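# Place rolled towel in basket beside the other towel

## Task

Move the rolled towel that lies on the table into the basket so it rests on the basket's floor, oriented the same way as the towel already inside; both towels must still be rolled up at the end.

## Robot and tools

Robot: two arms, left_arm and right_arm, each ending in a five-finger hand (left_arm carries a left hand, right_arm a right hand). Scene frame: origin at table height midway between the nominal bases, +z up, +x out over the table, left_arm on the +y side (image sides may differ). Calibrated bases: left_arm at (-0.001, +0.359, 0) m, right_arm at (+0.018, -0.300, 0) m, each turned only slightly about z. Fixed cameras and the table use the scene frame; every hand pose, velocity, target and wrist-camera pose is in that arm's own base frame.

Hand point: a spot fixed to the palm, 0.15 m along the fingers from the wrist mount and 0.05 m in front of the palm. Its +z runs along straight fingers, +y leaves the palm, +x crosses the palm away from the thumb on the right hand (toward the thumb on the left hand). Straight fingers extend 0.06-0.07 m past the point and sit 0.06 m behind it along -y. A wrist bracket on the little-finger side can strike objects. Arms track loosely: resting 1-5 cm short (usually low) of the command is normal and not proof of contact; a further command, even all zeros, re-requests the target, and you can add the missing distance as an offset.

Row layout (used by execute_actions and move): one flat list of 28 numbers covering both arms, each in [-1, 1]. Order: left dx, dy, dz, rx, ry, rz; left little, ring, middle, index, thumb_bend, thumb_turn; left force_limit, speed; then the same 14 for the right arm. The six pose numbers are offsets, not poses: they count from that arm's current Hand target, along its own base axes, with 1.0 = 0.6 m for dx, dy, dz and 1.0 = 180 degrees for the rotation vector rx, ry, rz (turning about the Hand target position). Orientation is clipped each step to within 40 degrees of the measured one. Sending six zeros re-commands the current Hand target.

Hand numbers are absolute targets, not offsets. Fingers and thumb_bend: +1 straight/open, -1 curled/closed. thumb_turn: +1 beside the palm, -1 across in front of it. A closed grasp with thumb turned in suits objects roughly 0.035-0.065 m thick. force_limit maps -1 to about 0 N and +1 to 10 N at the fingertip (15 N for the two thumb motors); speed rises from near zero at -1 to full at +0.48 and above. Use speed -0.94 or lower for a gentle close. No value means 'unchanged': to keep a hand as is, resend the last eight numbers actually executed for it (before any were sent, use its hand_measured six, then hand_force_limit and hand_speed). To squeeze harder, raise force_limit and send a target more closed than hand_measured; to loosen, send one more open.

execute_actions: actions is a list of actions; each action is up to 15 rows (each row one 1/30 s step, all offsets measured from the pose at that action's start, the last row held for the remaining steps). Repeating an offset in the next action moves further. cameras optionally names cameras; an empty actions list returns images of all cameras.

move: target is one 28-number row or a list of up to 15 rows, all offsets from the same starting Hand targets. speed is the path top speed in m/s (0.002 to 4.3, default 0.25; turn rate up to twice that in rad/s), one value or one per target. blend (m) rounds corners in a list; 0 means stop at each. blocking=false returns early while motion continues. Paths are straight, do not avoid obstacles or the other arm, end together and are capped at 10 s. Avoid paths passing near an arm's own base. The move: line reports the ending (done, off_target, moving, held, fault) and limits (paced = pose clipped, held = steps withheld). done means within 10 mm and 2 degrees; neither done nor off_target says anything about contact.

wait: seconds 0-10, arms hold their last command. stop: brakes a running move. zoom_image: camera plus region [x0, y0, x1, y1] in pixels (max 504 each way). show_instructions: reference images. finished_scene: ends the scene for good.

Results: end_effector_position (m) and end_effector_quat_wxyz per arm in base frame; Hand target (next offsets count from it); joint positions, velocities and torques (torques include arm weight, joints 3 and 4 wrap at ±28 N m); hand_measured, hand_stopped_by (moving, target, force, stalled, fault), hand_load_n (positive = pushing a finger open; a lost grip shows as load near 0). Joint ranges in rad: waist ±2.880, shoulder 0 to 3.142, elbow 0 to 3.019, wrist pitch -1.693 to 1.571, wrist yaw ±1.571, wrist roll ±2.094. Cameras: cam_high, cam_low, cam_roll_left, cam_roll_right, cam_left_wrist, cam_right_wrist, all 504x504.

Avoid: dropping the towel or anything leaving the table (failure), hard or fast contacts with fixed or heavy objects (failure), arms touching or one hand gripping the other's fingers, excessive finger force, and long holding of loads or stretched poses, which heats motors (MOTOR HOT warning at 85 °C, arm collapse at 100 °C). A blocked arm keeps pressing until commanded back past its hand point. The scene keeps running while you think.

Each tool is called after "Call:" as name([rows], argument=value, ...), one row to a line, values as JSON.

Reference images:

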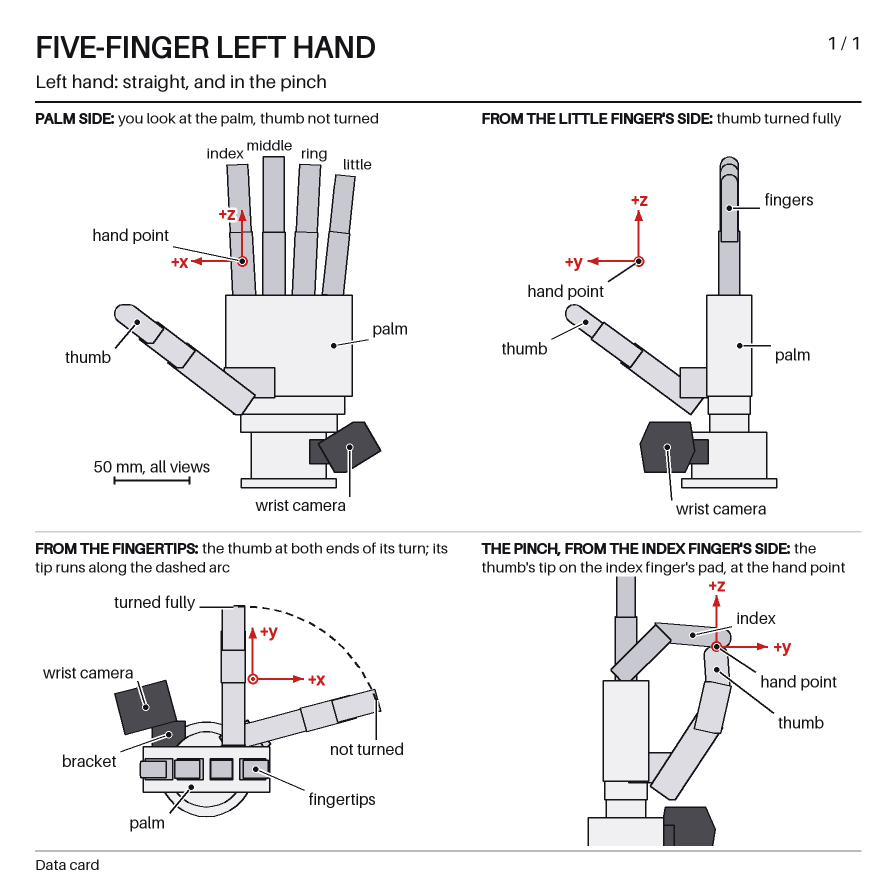

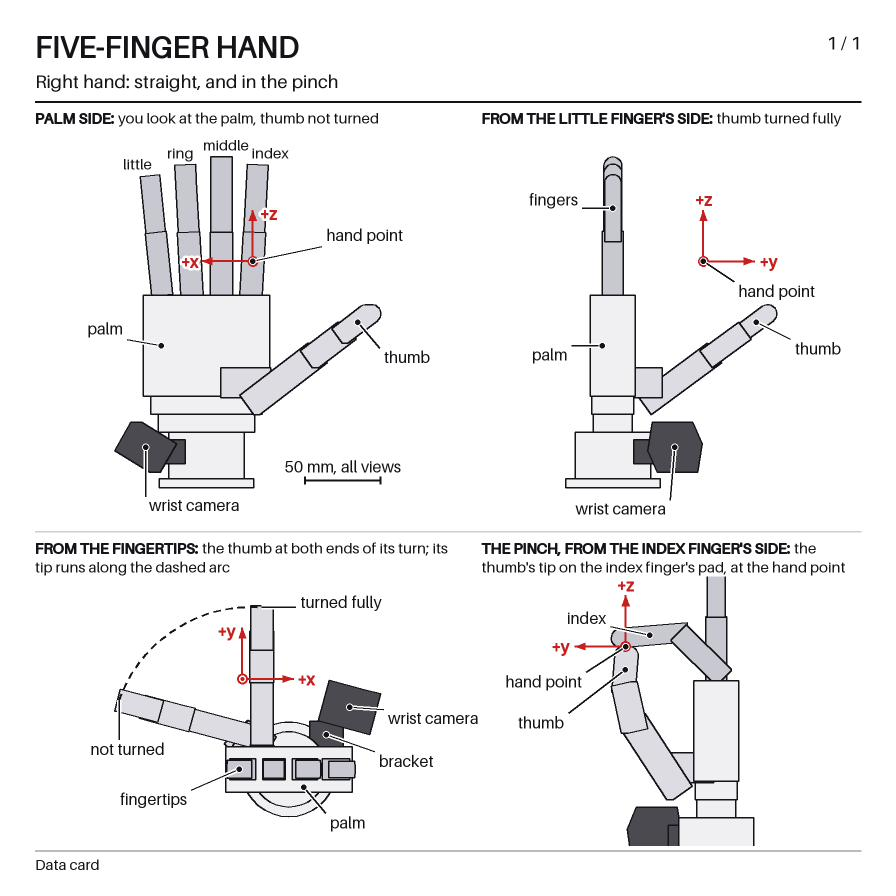

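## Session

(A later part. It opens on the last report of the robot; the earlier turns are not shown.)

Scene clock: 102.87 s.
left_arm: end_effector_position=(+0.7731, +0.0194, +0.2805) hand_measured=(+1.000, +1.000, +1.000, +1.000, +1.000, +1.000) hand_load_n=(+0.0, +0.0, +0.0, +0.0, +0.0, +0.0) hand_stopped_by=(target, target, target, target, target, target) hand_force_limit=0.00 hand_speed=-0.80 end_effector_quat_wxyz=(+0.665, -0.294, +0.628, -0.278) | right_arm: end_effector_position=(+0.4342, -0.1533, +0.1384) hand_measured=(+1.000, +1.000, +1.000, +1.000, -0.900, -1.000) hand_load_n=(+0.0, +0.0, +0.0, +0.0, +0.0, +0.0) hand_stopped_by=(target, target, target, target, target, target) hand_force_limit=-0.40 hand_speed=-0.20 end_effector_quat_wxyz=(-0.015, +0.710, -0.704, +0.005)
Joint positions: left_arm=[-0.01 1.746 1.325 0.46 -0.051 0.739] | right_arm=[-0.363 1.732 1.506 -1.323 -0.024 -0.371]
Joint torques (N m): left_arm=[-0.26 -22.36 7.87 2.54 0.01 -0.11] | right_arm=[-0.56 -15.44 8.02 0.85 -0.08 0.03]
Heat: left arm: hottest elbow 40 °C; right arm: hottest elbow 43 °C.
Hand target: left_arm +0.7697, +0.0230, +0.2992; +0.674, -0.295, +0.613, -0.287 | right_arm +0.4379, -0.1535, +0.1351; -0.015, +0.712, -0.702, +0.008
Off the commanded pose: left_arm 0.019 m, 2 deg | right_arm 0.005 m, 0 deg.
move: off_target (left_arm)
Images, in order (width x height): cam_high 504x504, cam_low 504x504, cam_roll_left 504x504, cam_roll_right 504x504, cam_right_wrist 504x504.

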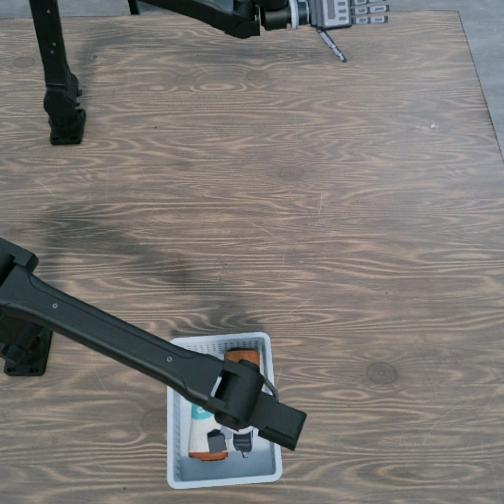

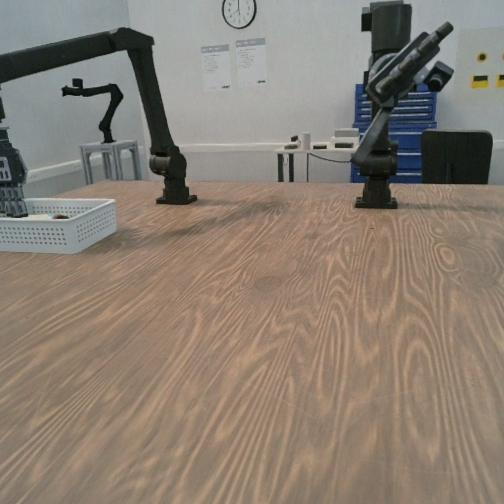

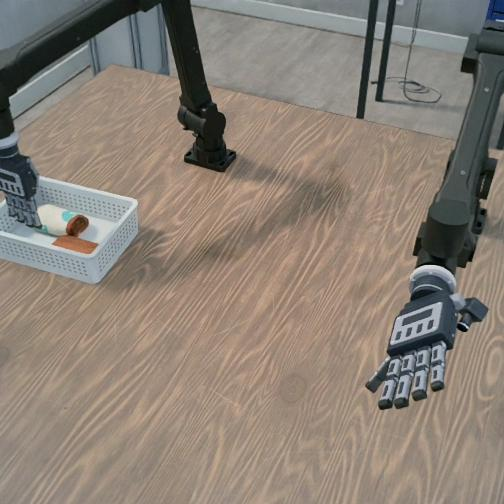

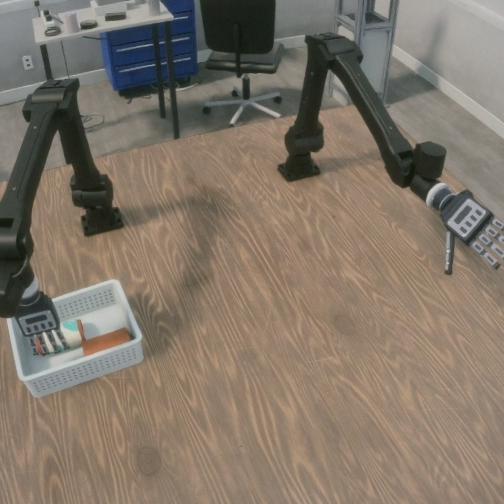

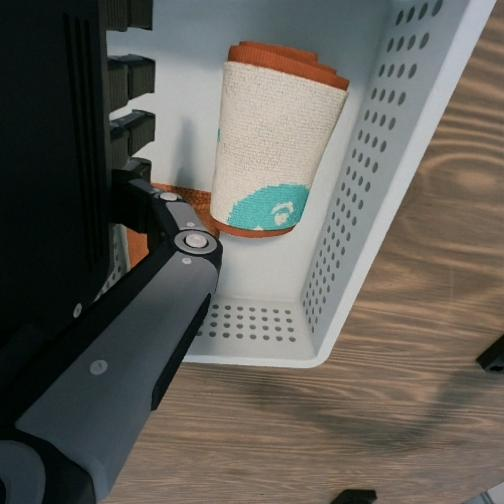

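Call:
move([
  [0, 0, 0, 0,0,0, 1,1,1,1,1,1,0,-0.8, 0,0,-0.078,0,0,0,1,1,1,1,-0.9,-1,-0.4,-0.2],
  [0, 0, 0, 0,0,0, 1,1,1,1,1,1,0,-0.8, -0.055,0,-0.078,0,0,0,1,1,1,1,-0.9,-1,-0.4,-0.2],
], speed=[0.08,0.04], cameras=["cam_high","cam_low","cam_roll_left","cam_roll_right","cam_right_wrist"])

Call:
zoom_image(camera="cam_high", region=[150, 330, 290, 500])

Call:
zoom_image(camera="cam_roll_right", region=[0, 240, 150, 400])

Call:
zoom_image(camera="cam_roll_left", region=[20, 190, 110, 260])

Scene clock: 106.63 s.
left_arm: end_effector_position=(+0.7731, +0.0194, +0.2805) hand_measured=(+1.000, +1.000, +1.000, +1.000, +1.000, +1.000) hand_load_n=(+0.0, +0.0, +0.0, +0.0, +0.0, +0.0) hand_stopped_by=(target, target, target, target, target, target) hand_force_limit=0.00 hand_speed=-0.80 end_effector_quat_wxyz=(+0.665, -0.294, +0.628, -0.278) | right_arm: end_effector_position=(+0.4046, -0.1469, +0.0834) hand_measured=(+1.000, +1.000, +1.000, +1.000, -0.900, -1.000) hand_load_n=(+0.0, +0.0, +0.0, +0.5, +0.0, +0.0) hand_stopped_by=(target, target, target, target, target, target) hand_force_limit=-0.40 hand_speed=-0.20 end_effector_quat_wxyz=(-0.011, +0.712, -0.702, -0.003)
Joint positions: left_arm=[-0.01 1.746 1.325 0.46 -0.051 0.739] | right_arm=[-0.371 1.714 1.328 -1.182 -0.024 -0.387]
Joint torques (N m): left_arm=[-0.15 -22.71 7.97 2.45 -0.01 -0.15] | right_arm=[-1.9 -16.67 7.32 0.91 -0.09 0]
Heat: left arm: hottest elbow 40 °C; right arm: hottest elbow 43 °C.
Hand target: left_arm +0.7697, +0.0230, +0.2992; +0.674, -0.295, +0.613, -0.287 | right_arm +0.4050, -0.1535, +0.0883; -0.015, +0.712, -0.702, +0.008
Off the commanded pose: left_arm 0.019 m, 2 deg | right_arm 0.008 m, 1 deg.
move: off_target (left_arm)
Images, in order (width x height): cam_high 504x504, cam_low 504x504, cam_roll_left 504x504, cam_roll_right 504x504, cam_right_wrist 504x504.

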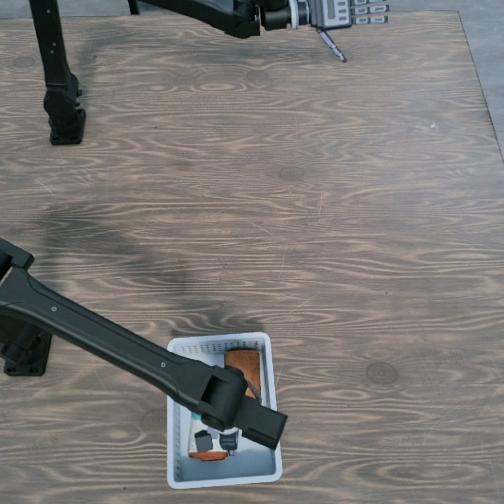

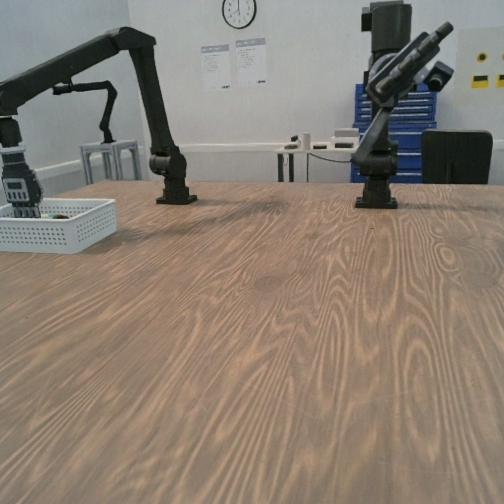

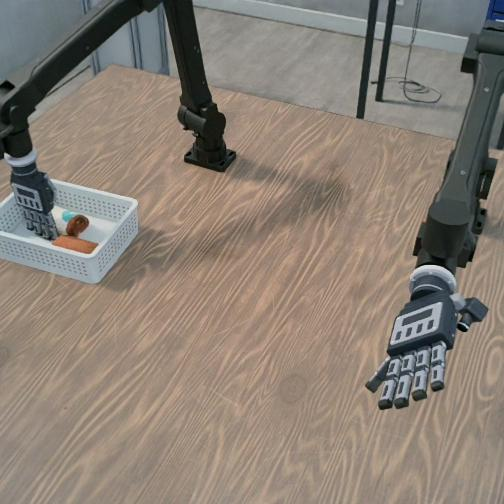

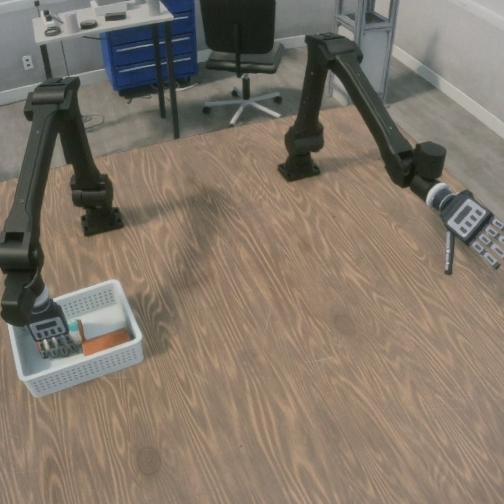

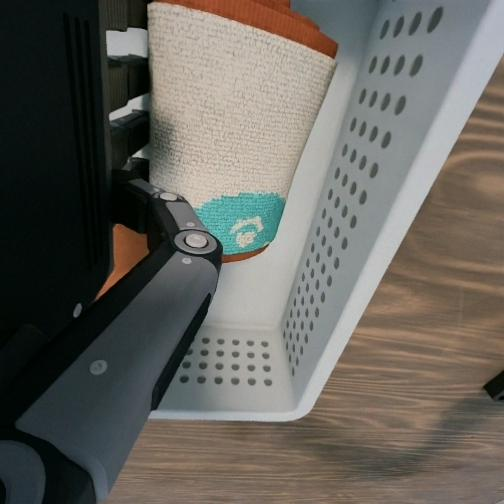

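Scaled by 2.965 from the camera's 504x504 image, which has a finer 720x720 frame.

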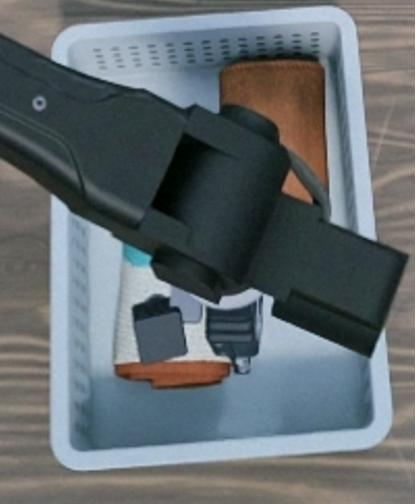

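Scaled by 3.150 from the camera's 504x504 image, which has a finer 720x720 frame.

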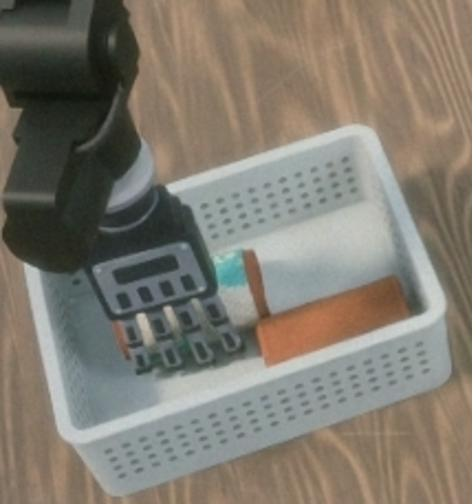

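Scaled by 5.600 from the camera's 504x504 image, which has a finer 720x720 frame.

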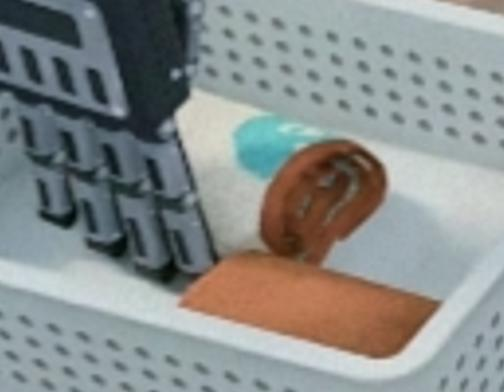

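Call:
move(target=[0, 0, 0, 0,0,0, 1,1,1,1,1,1,0,-0.8, -0.025,0,0,0,0,0,1,1,1,1,-0.9,-1,-0.4,-0.2], speed=0.03, cameras=["cam_high","cam_low","cam_roll_left","cam_roll_right","cam_right_wrist"])

Call:
zoom_image(camera="cam_high", region=[150, 330, 290, 500])

Call:
zoom_image(camera="cam_roll_right", region=[0, 240, 150, 400])

Call:
zoom_image(camera="cam_roll_left", region=[20, 190, 110, 260])

Scene clock: 108.27 s.
left_arm: end_effector_position=(+0.7731, +0.0194, +0.2805) hand_measured=(+1.000, +1.000, +1.000, +1.000, +1.000, +1.000) hand_load_n=(+0.0, +0.0, +0.0, +0.0, +0.0, +0.0) hand_stopped_by=(target, target, target, target, target, target) hand_force_limit=0.00 hand_speed=-0.80 end_effector_quat_wxyz=(+0.665, -0.294, +0.628, -0.278) | right_arm: end_effector_position=(+0.3899, -0.1471, +0.0840) hand_measured=(+1.000, +1.000, +1.000, +1.000, -0.900, -1.000) hand_load_n=(+0.0, +0.0, +0.0, +0.0, +0.5, +0.0) hand_stopped_by=(target, target, target, target, target, target) hand_force_limit=-0.40 hand_speed=-0.20 end_effector_quat_wxyz=(-0.012, +0.712, -0.702, -0.002)
Joint positions: left_arm=[-0.01 1.746 1.325 0.46 -0.051 0.739] | right_arm=[-0.383 1.68 1.284 -1.17 -0.024 -0.398]
Joint torques (N m): left_arm=[-0.15 -22.12 8.02 2.45 0.1 -0.16] | right_arm=[-1.9 -15.97 7.3 0.84 -0.11 -0.07]
Heat: left arm: hottest elbow 40 °C; right arm: hottest elbow 43 °C.
Hand target: left_arm +0.7697, +0.0230, +0.2992; +0.674, -0.295, +0.613, -0.287 | right_arm +0.3899, -0.1534, +0.0883; -0.015, +0.712, -0.702, +0.008
Off the commanded pose: left_arm 0.019 m, 2 deg | right_arm 0.008 m, 1 deg.
move: off_target (left_arm)
Images, in order (width x height): cam_high 504x504, cam_low 504x504, cam_roll_left 504x504, cam_roll_right 504x504, cam_right_wrist 504x504.

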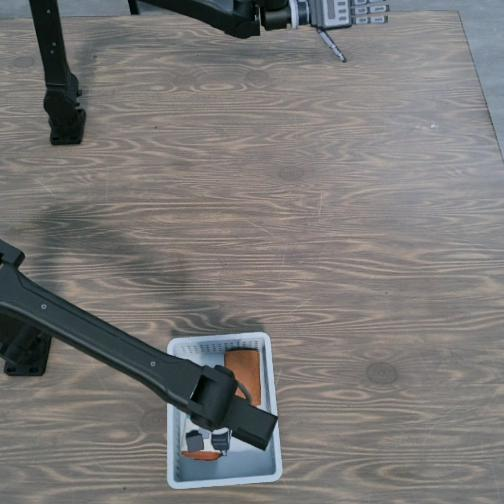

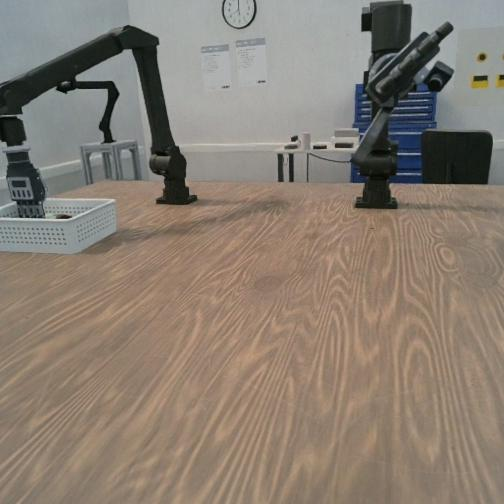

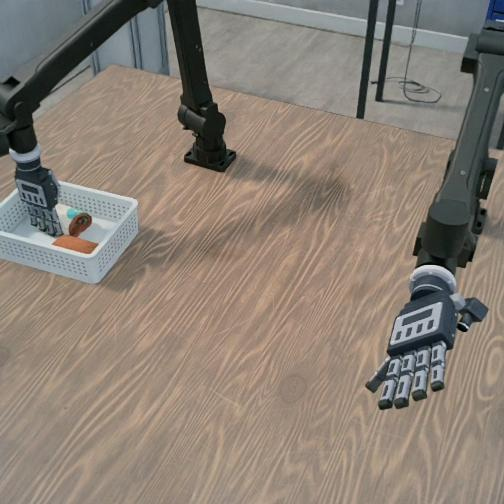

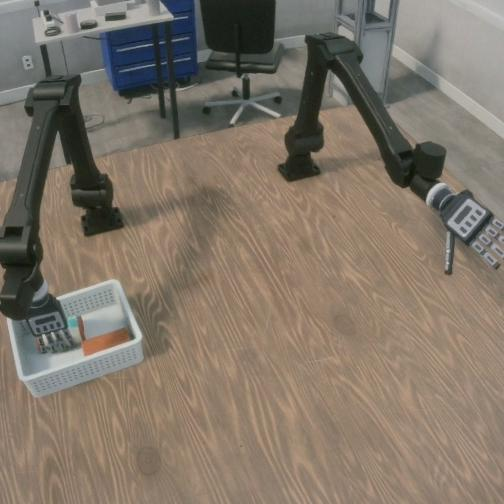

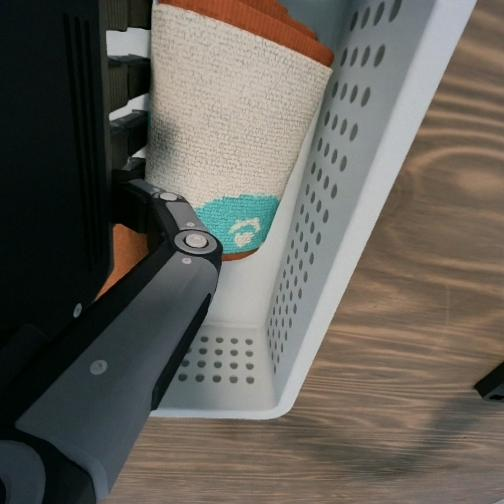

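Scaled by 2.965 from the camera's 504x504 image, which has a finer 720x720 frame.

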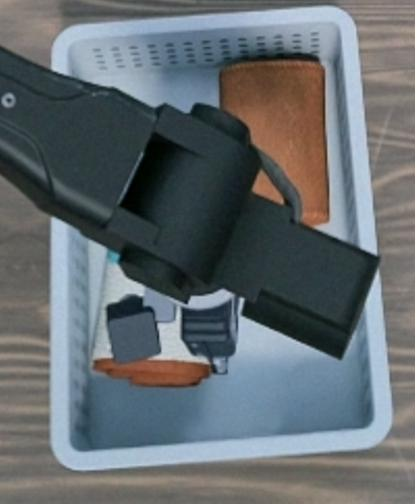

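Scaled by 3.150 from the camera's 504x504 image, which has a finer 720x720 frame.

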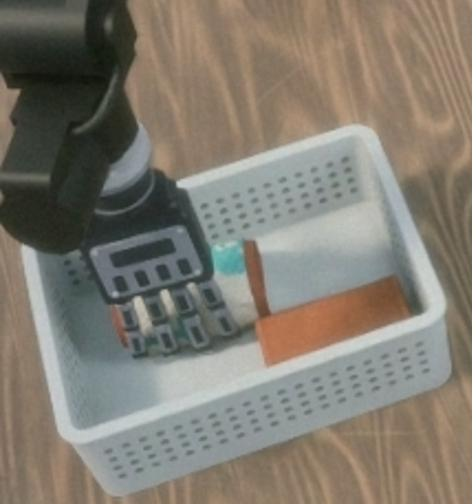

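Scaled by 5.600 from the camera's 504x504 image, which has a finer 720x720 frame.

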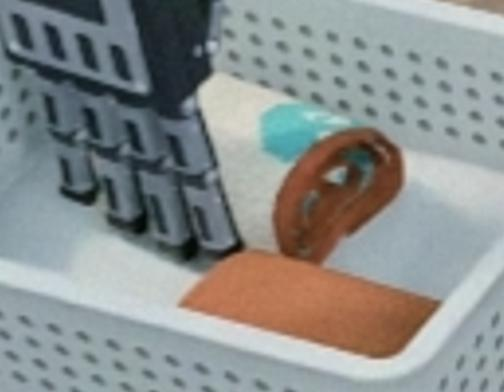

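Call:
move([
  [0, 0, 0, 0,0,0, 1,1,1,1,1,1,0,-0.8, 0.03,0,0,0,0,0,1,1,1,1,-0.9,-1,-0.4,-0.2],
  [0, 0, 0, 0,0,0, 1,1,1,1,1,1,0,-0.8, 0.035,0,0.27,0,0,0,1,1,1,1,-0.9,-1,-0.4,-0.2],
  [0, 0, 0, 0,0,0, 1,1,1,1,1,1,0,-0.8, 0.05,0.45,0.3,0,0,0,1,1,1,1,-0.9,-1,-0.4,-0.2],
], speed=[0.05,0.15,0.25], blend=[0.004,0.03,0], cameras=["cam_high","cam_low","cam_roll_left","cam_roll_right","cam_right_wrist"])

Call:
zoom_image(camera="cam_high", region=[150, 330, 290, 500])

Call:
zoom_image(camera="cam_roll_right", region=[20, 300, 140, 370])

Call:
zoom_image(camera="cam_roll_left", region=[20, 190, 110, 260])

Call:
zoom_image(camera="cam_low", region=[0, 190, 120, 260])

Scene clock: 112.50 s.
left_arm: end_effector_position=(+0.7731, +0.0194, +0.2805) hand_measured=(+1.000, +1.000, +1.000, +1.000, +1.000, +1.000) hand_load_n=(+0.0, +0.0, +0.0, +0.0, +0.0, +0.0) hand_stopped_by=(target, target, target, target, target, target) hand_force_limit=0.00 hand_speed=-0.80 end_effector_quat_wxyz=(+0.665, -0.294, +0.628, -0.278) | right_arm: end_effector_position=(+0.4080, +0.1142, +0.2571) hand_measured=(+1.000, +1.000, +1.000, +1.000, -0.900, -1.000) hand_load_n=(+0.0, +0.0, +0.0, +0.0, +0.0, +0.0) hand_stopped_by=(target, target, target, target, target, target) hand_force_limit=-0.40 hand_speed=-0.20 end_effector_quat_wxyz=(-0.005, +0.715, -0.699, -0.001)
Joint positions: left_arm=[-0.01 1.746 1.325 0.46 -0.051 0.739] | right_arm=[0.177 1.58 1.623 -1.608 -0.008 0.153]
Joint torques (N m): left_arm=[-1.03 -23.3 8.05 2.51 0.01 -0.18] | right_arm=[-0.91 -12.86 11.62 0.13 -0.06 0.13]
Heat: left arm: hottest elbow 40 °C; right arm: hottest elbow 43 °C.
Hand target: left_arm +0.7697, +0.0230, +0.2992; +0.674, -0.295, +0.613, -0.287 | right_arm +0.4199, +0.1165, +0.2682; -0.015, +0.712, -0.702, +0.007
Off the commanded pose: left_arm 0.019 m, 2 deg | right_arm 0.017 m, 2 deg.
move: off_target (left_arm, right_arm)
Images, in order (width x height): cam_high 504x504, cam_low 504x504, cam_roll_left 504x504, cam_roll_right 504x504, cam_right_wrist 504x504.

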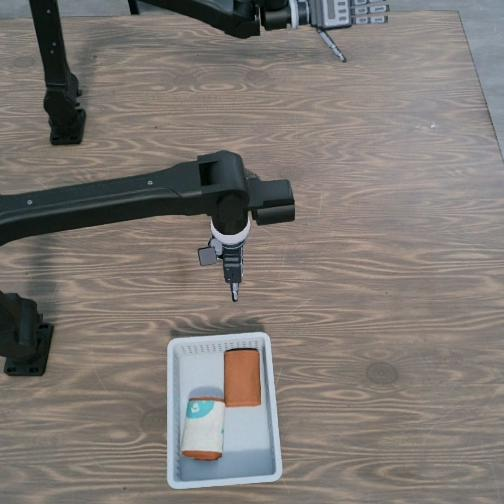

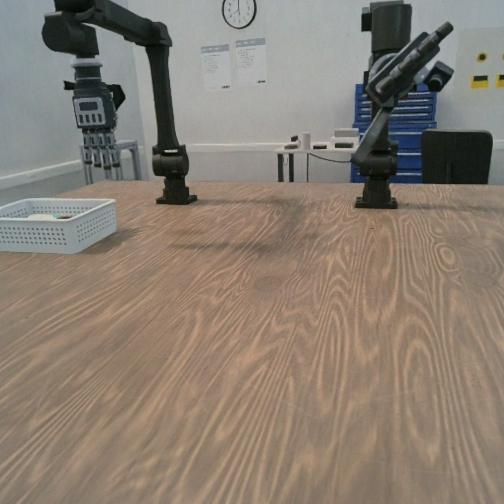

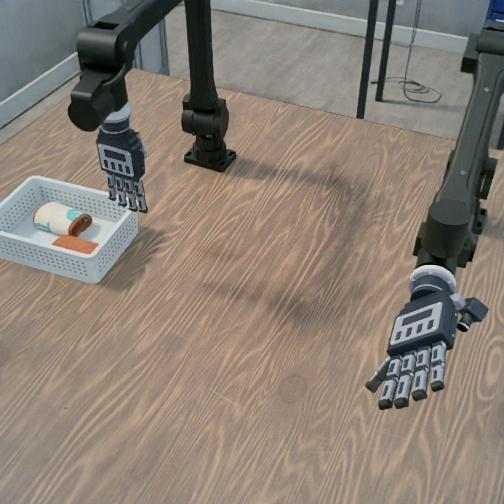

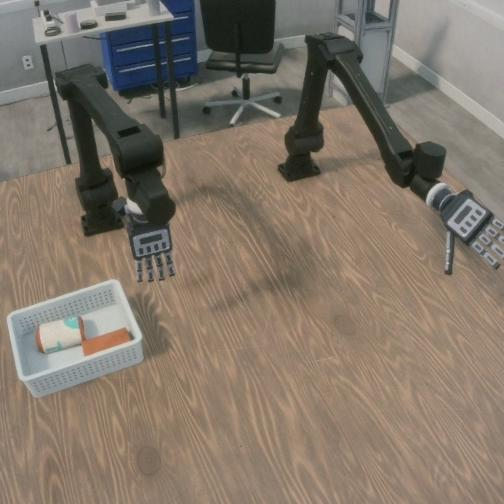

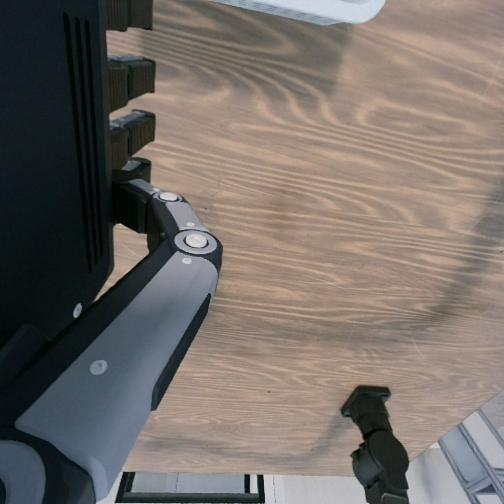

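Scaled by 2.965 from the camera's 504x504 image, which has a finer 720x720 frame.

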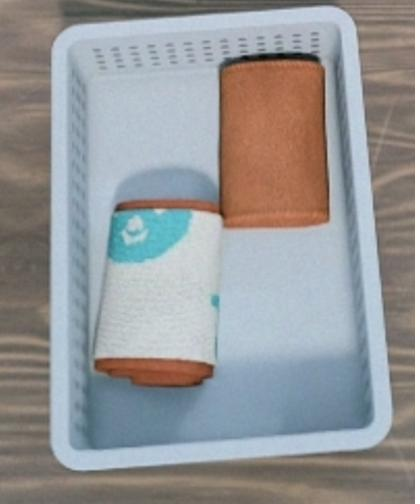

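Scaled by 4.200 from the camera's 504x504 image, which has a finer 720x720 frame.

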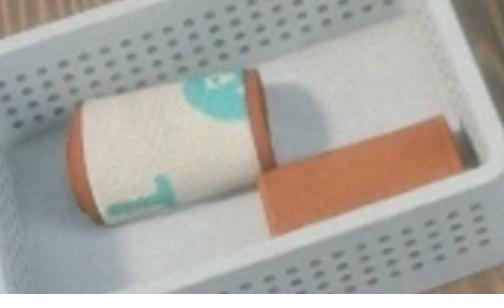

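Scaled by 5.600 from the camera's 504x504 image, which has a finer 720x720 frame.

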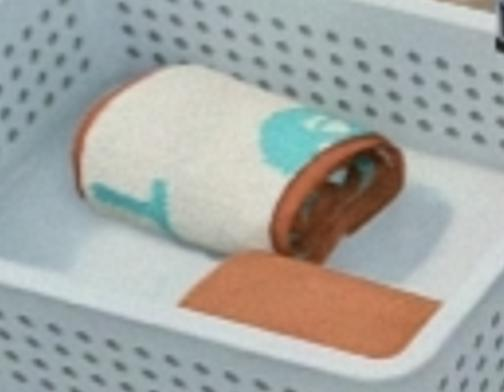

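Scaled by 4.200 from the camera's 504x504 image, which has a finer 720x720 frame.

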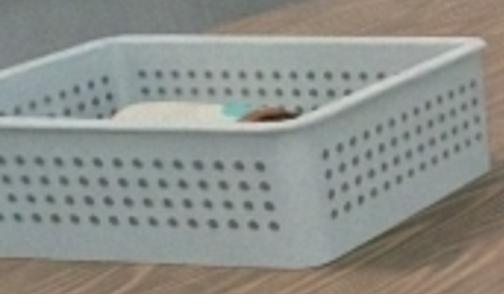

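Call:
finished_scene()

The scene is finished: the task was done.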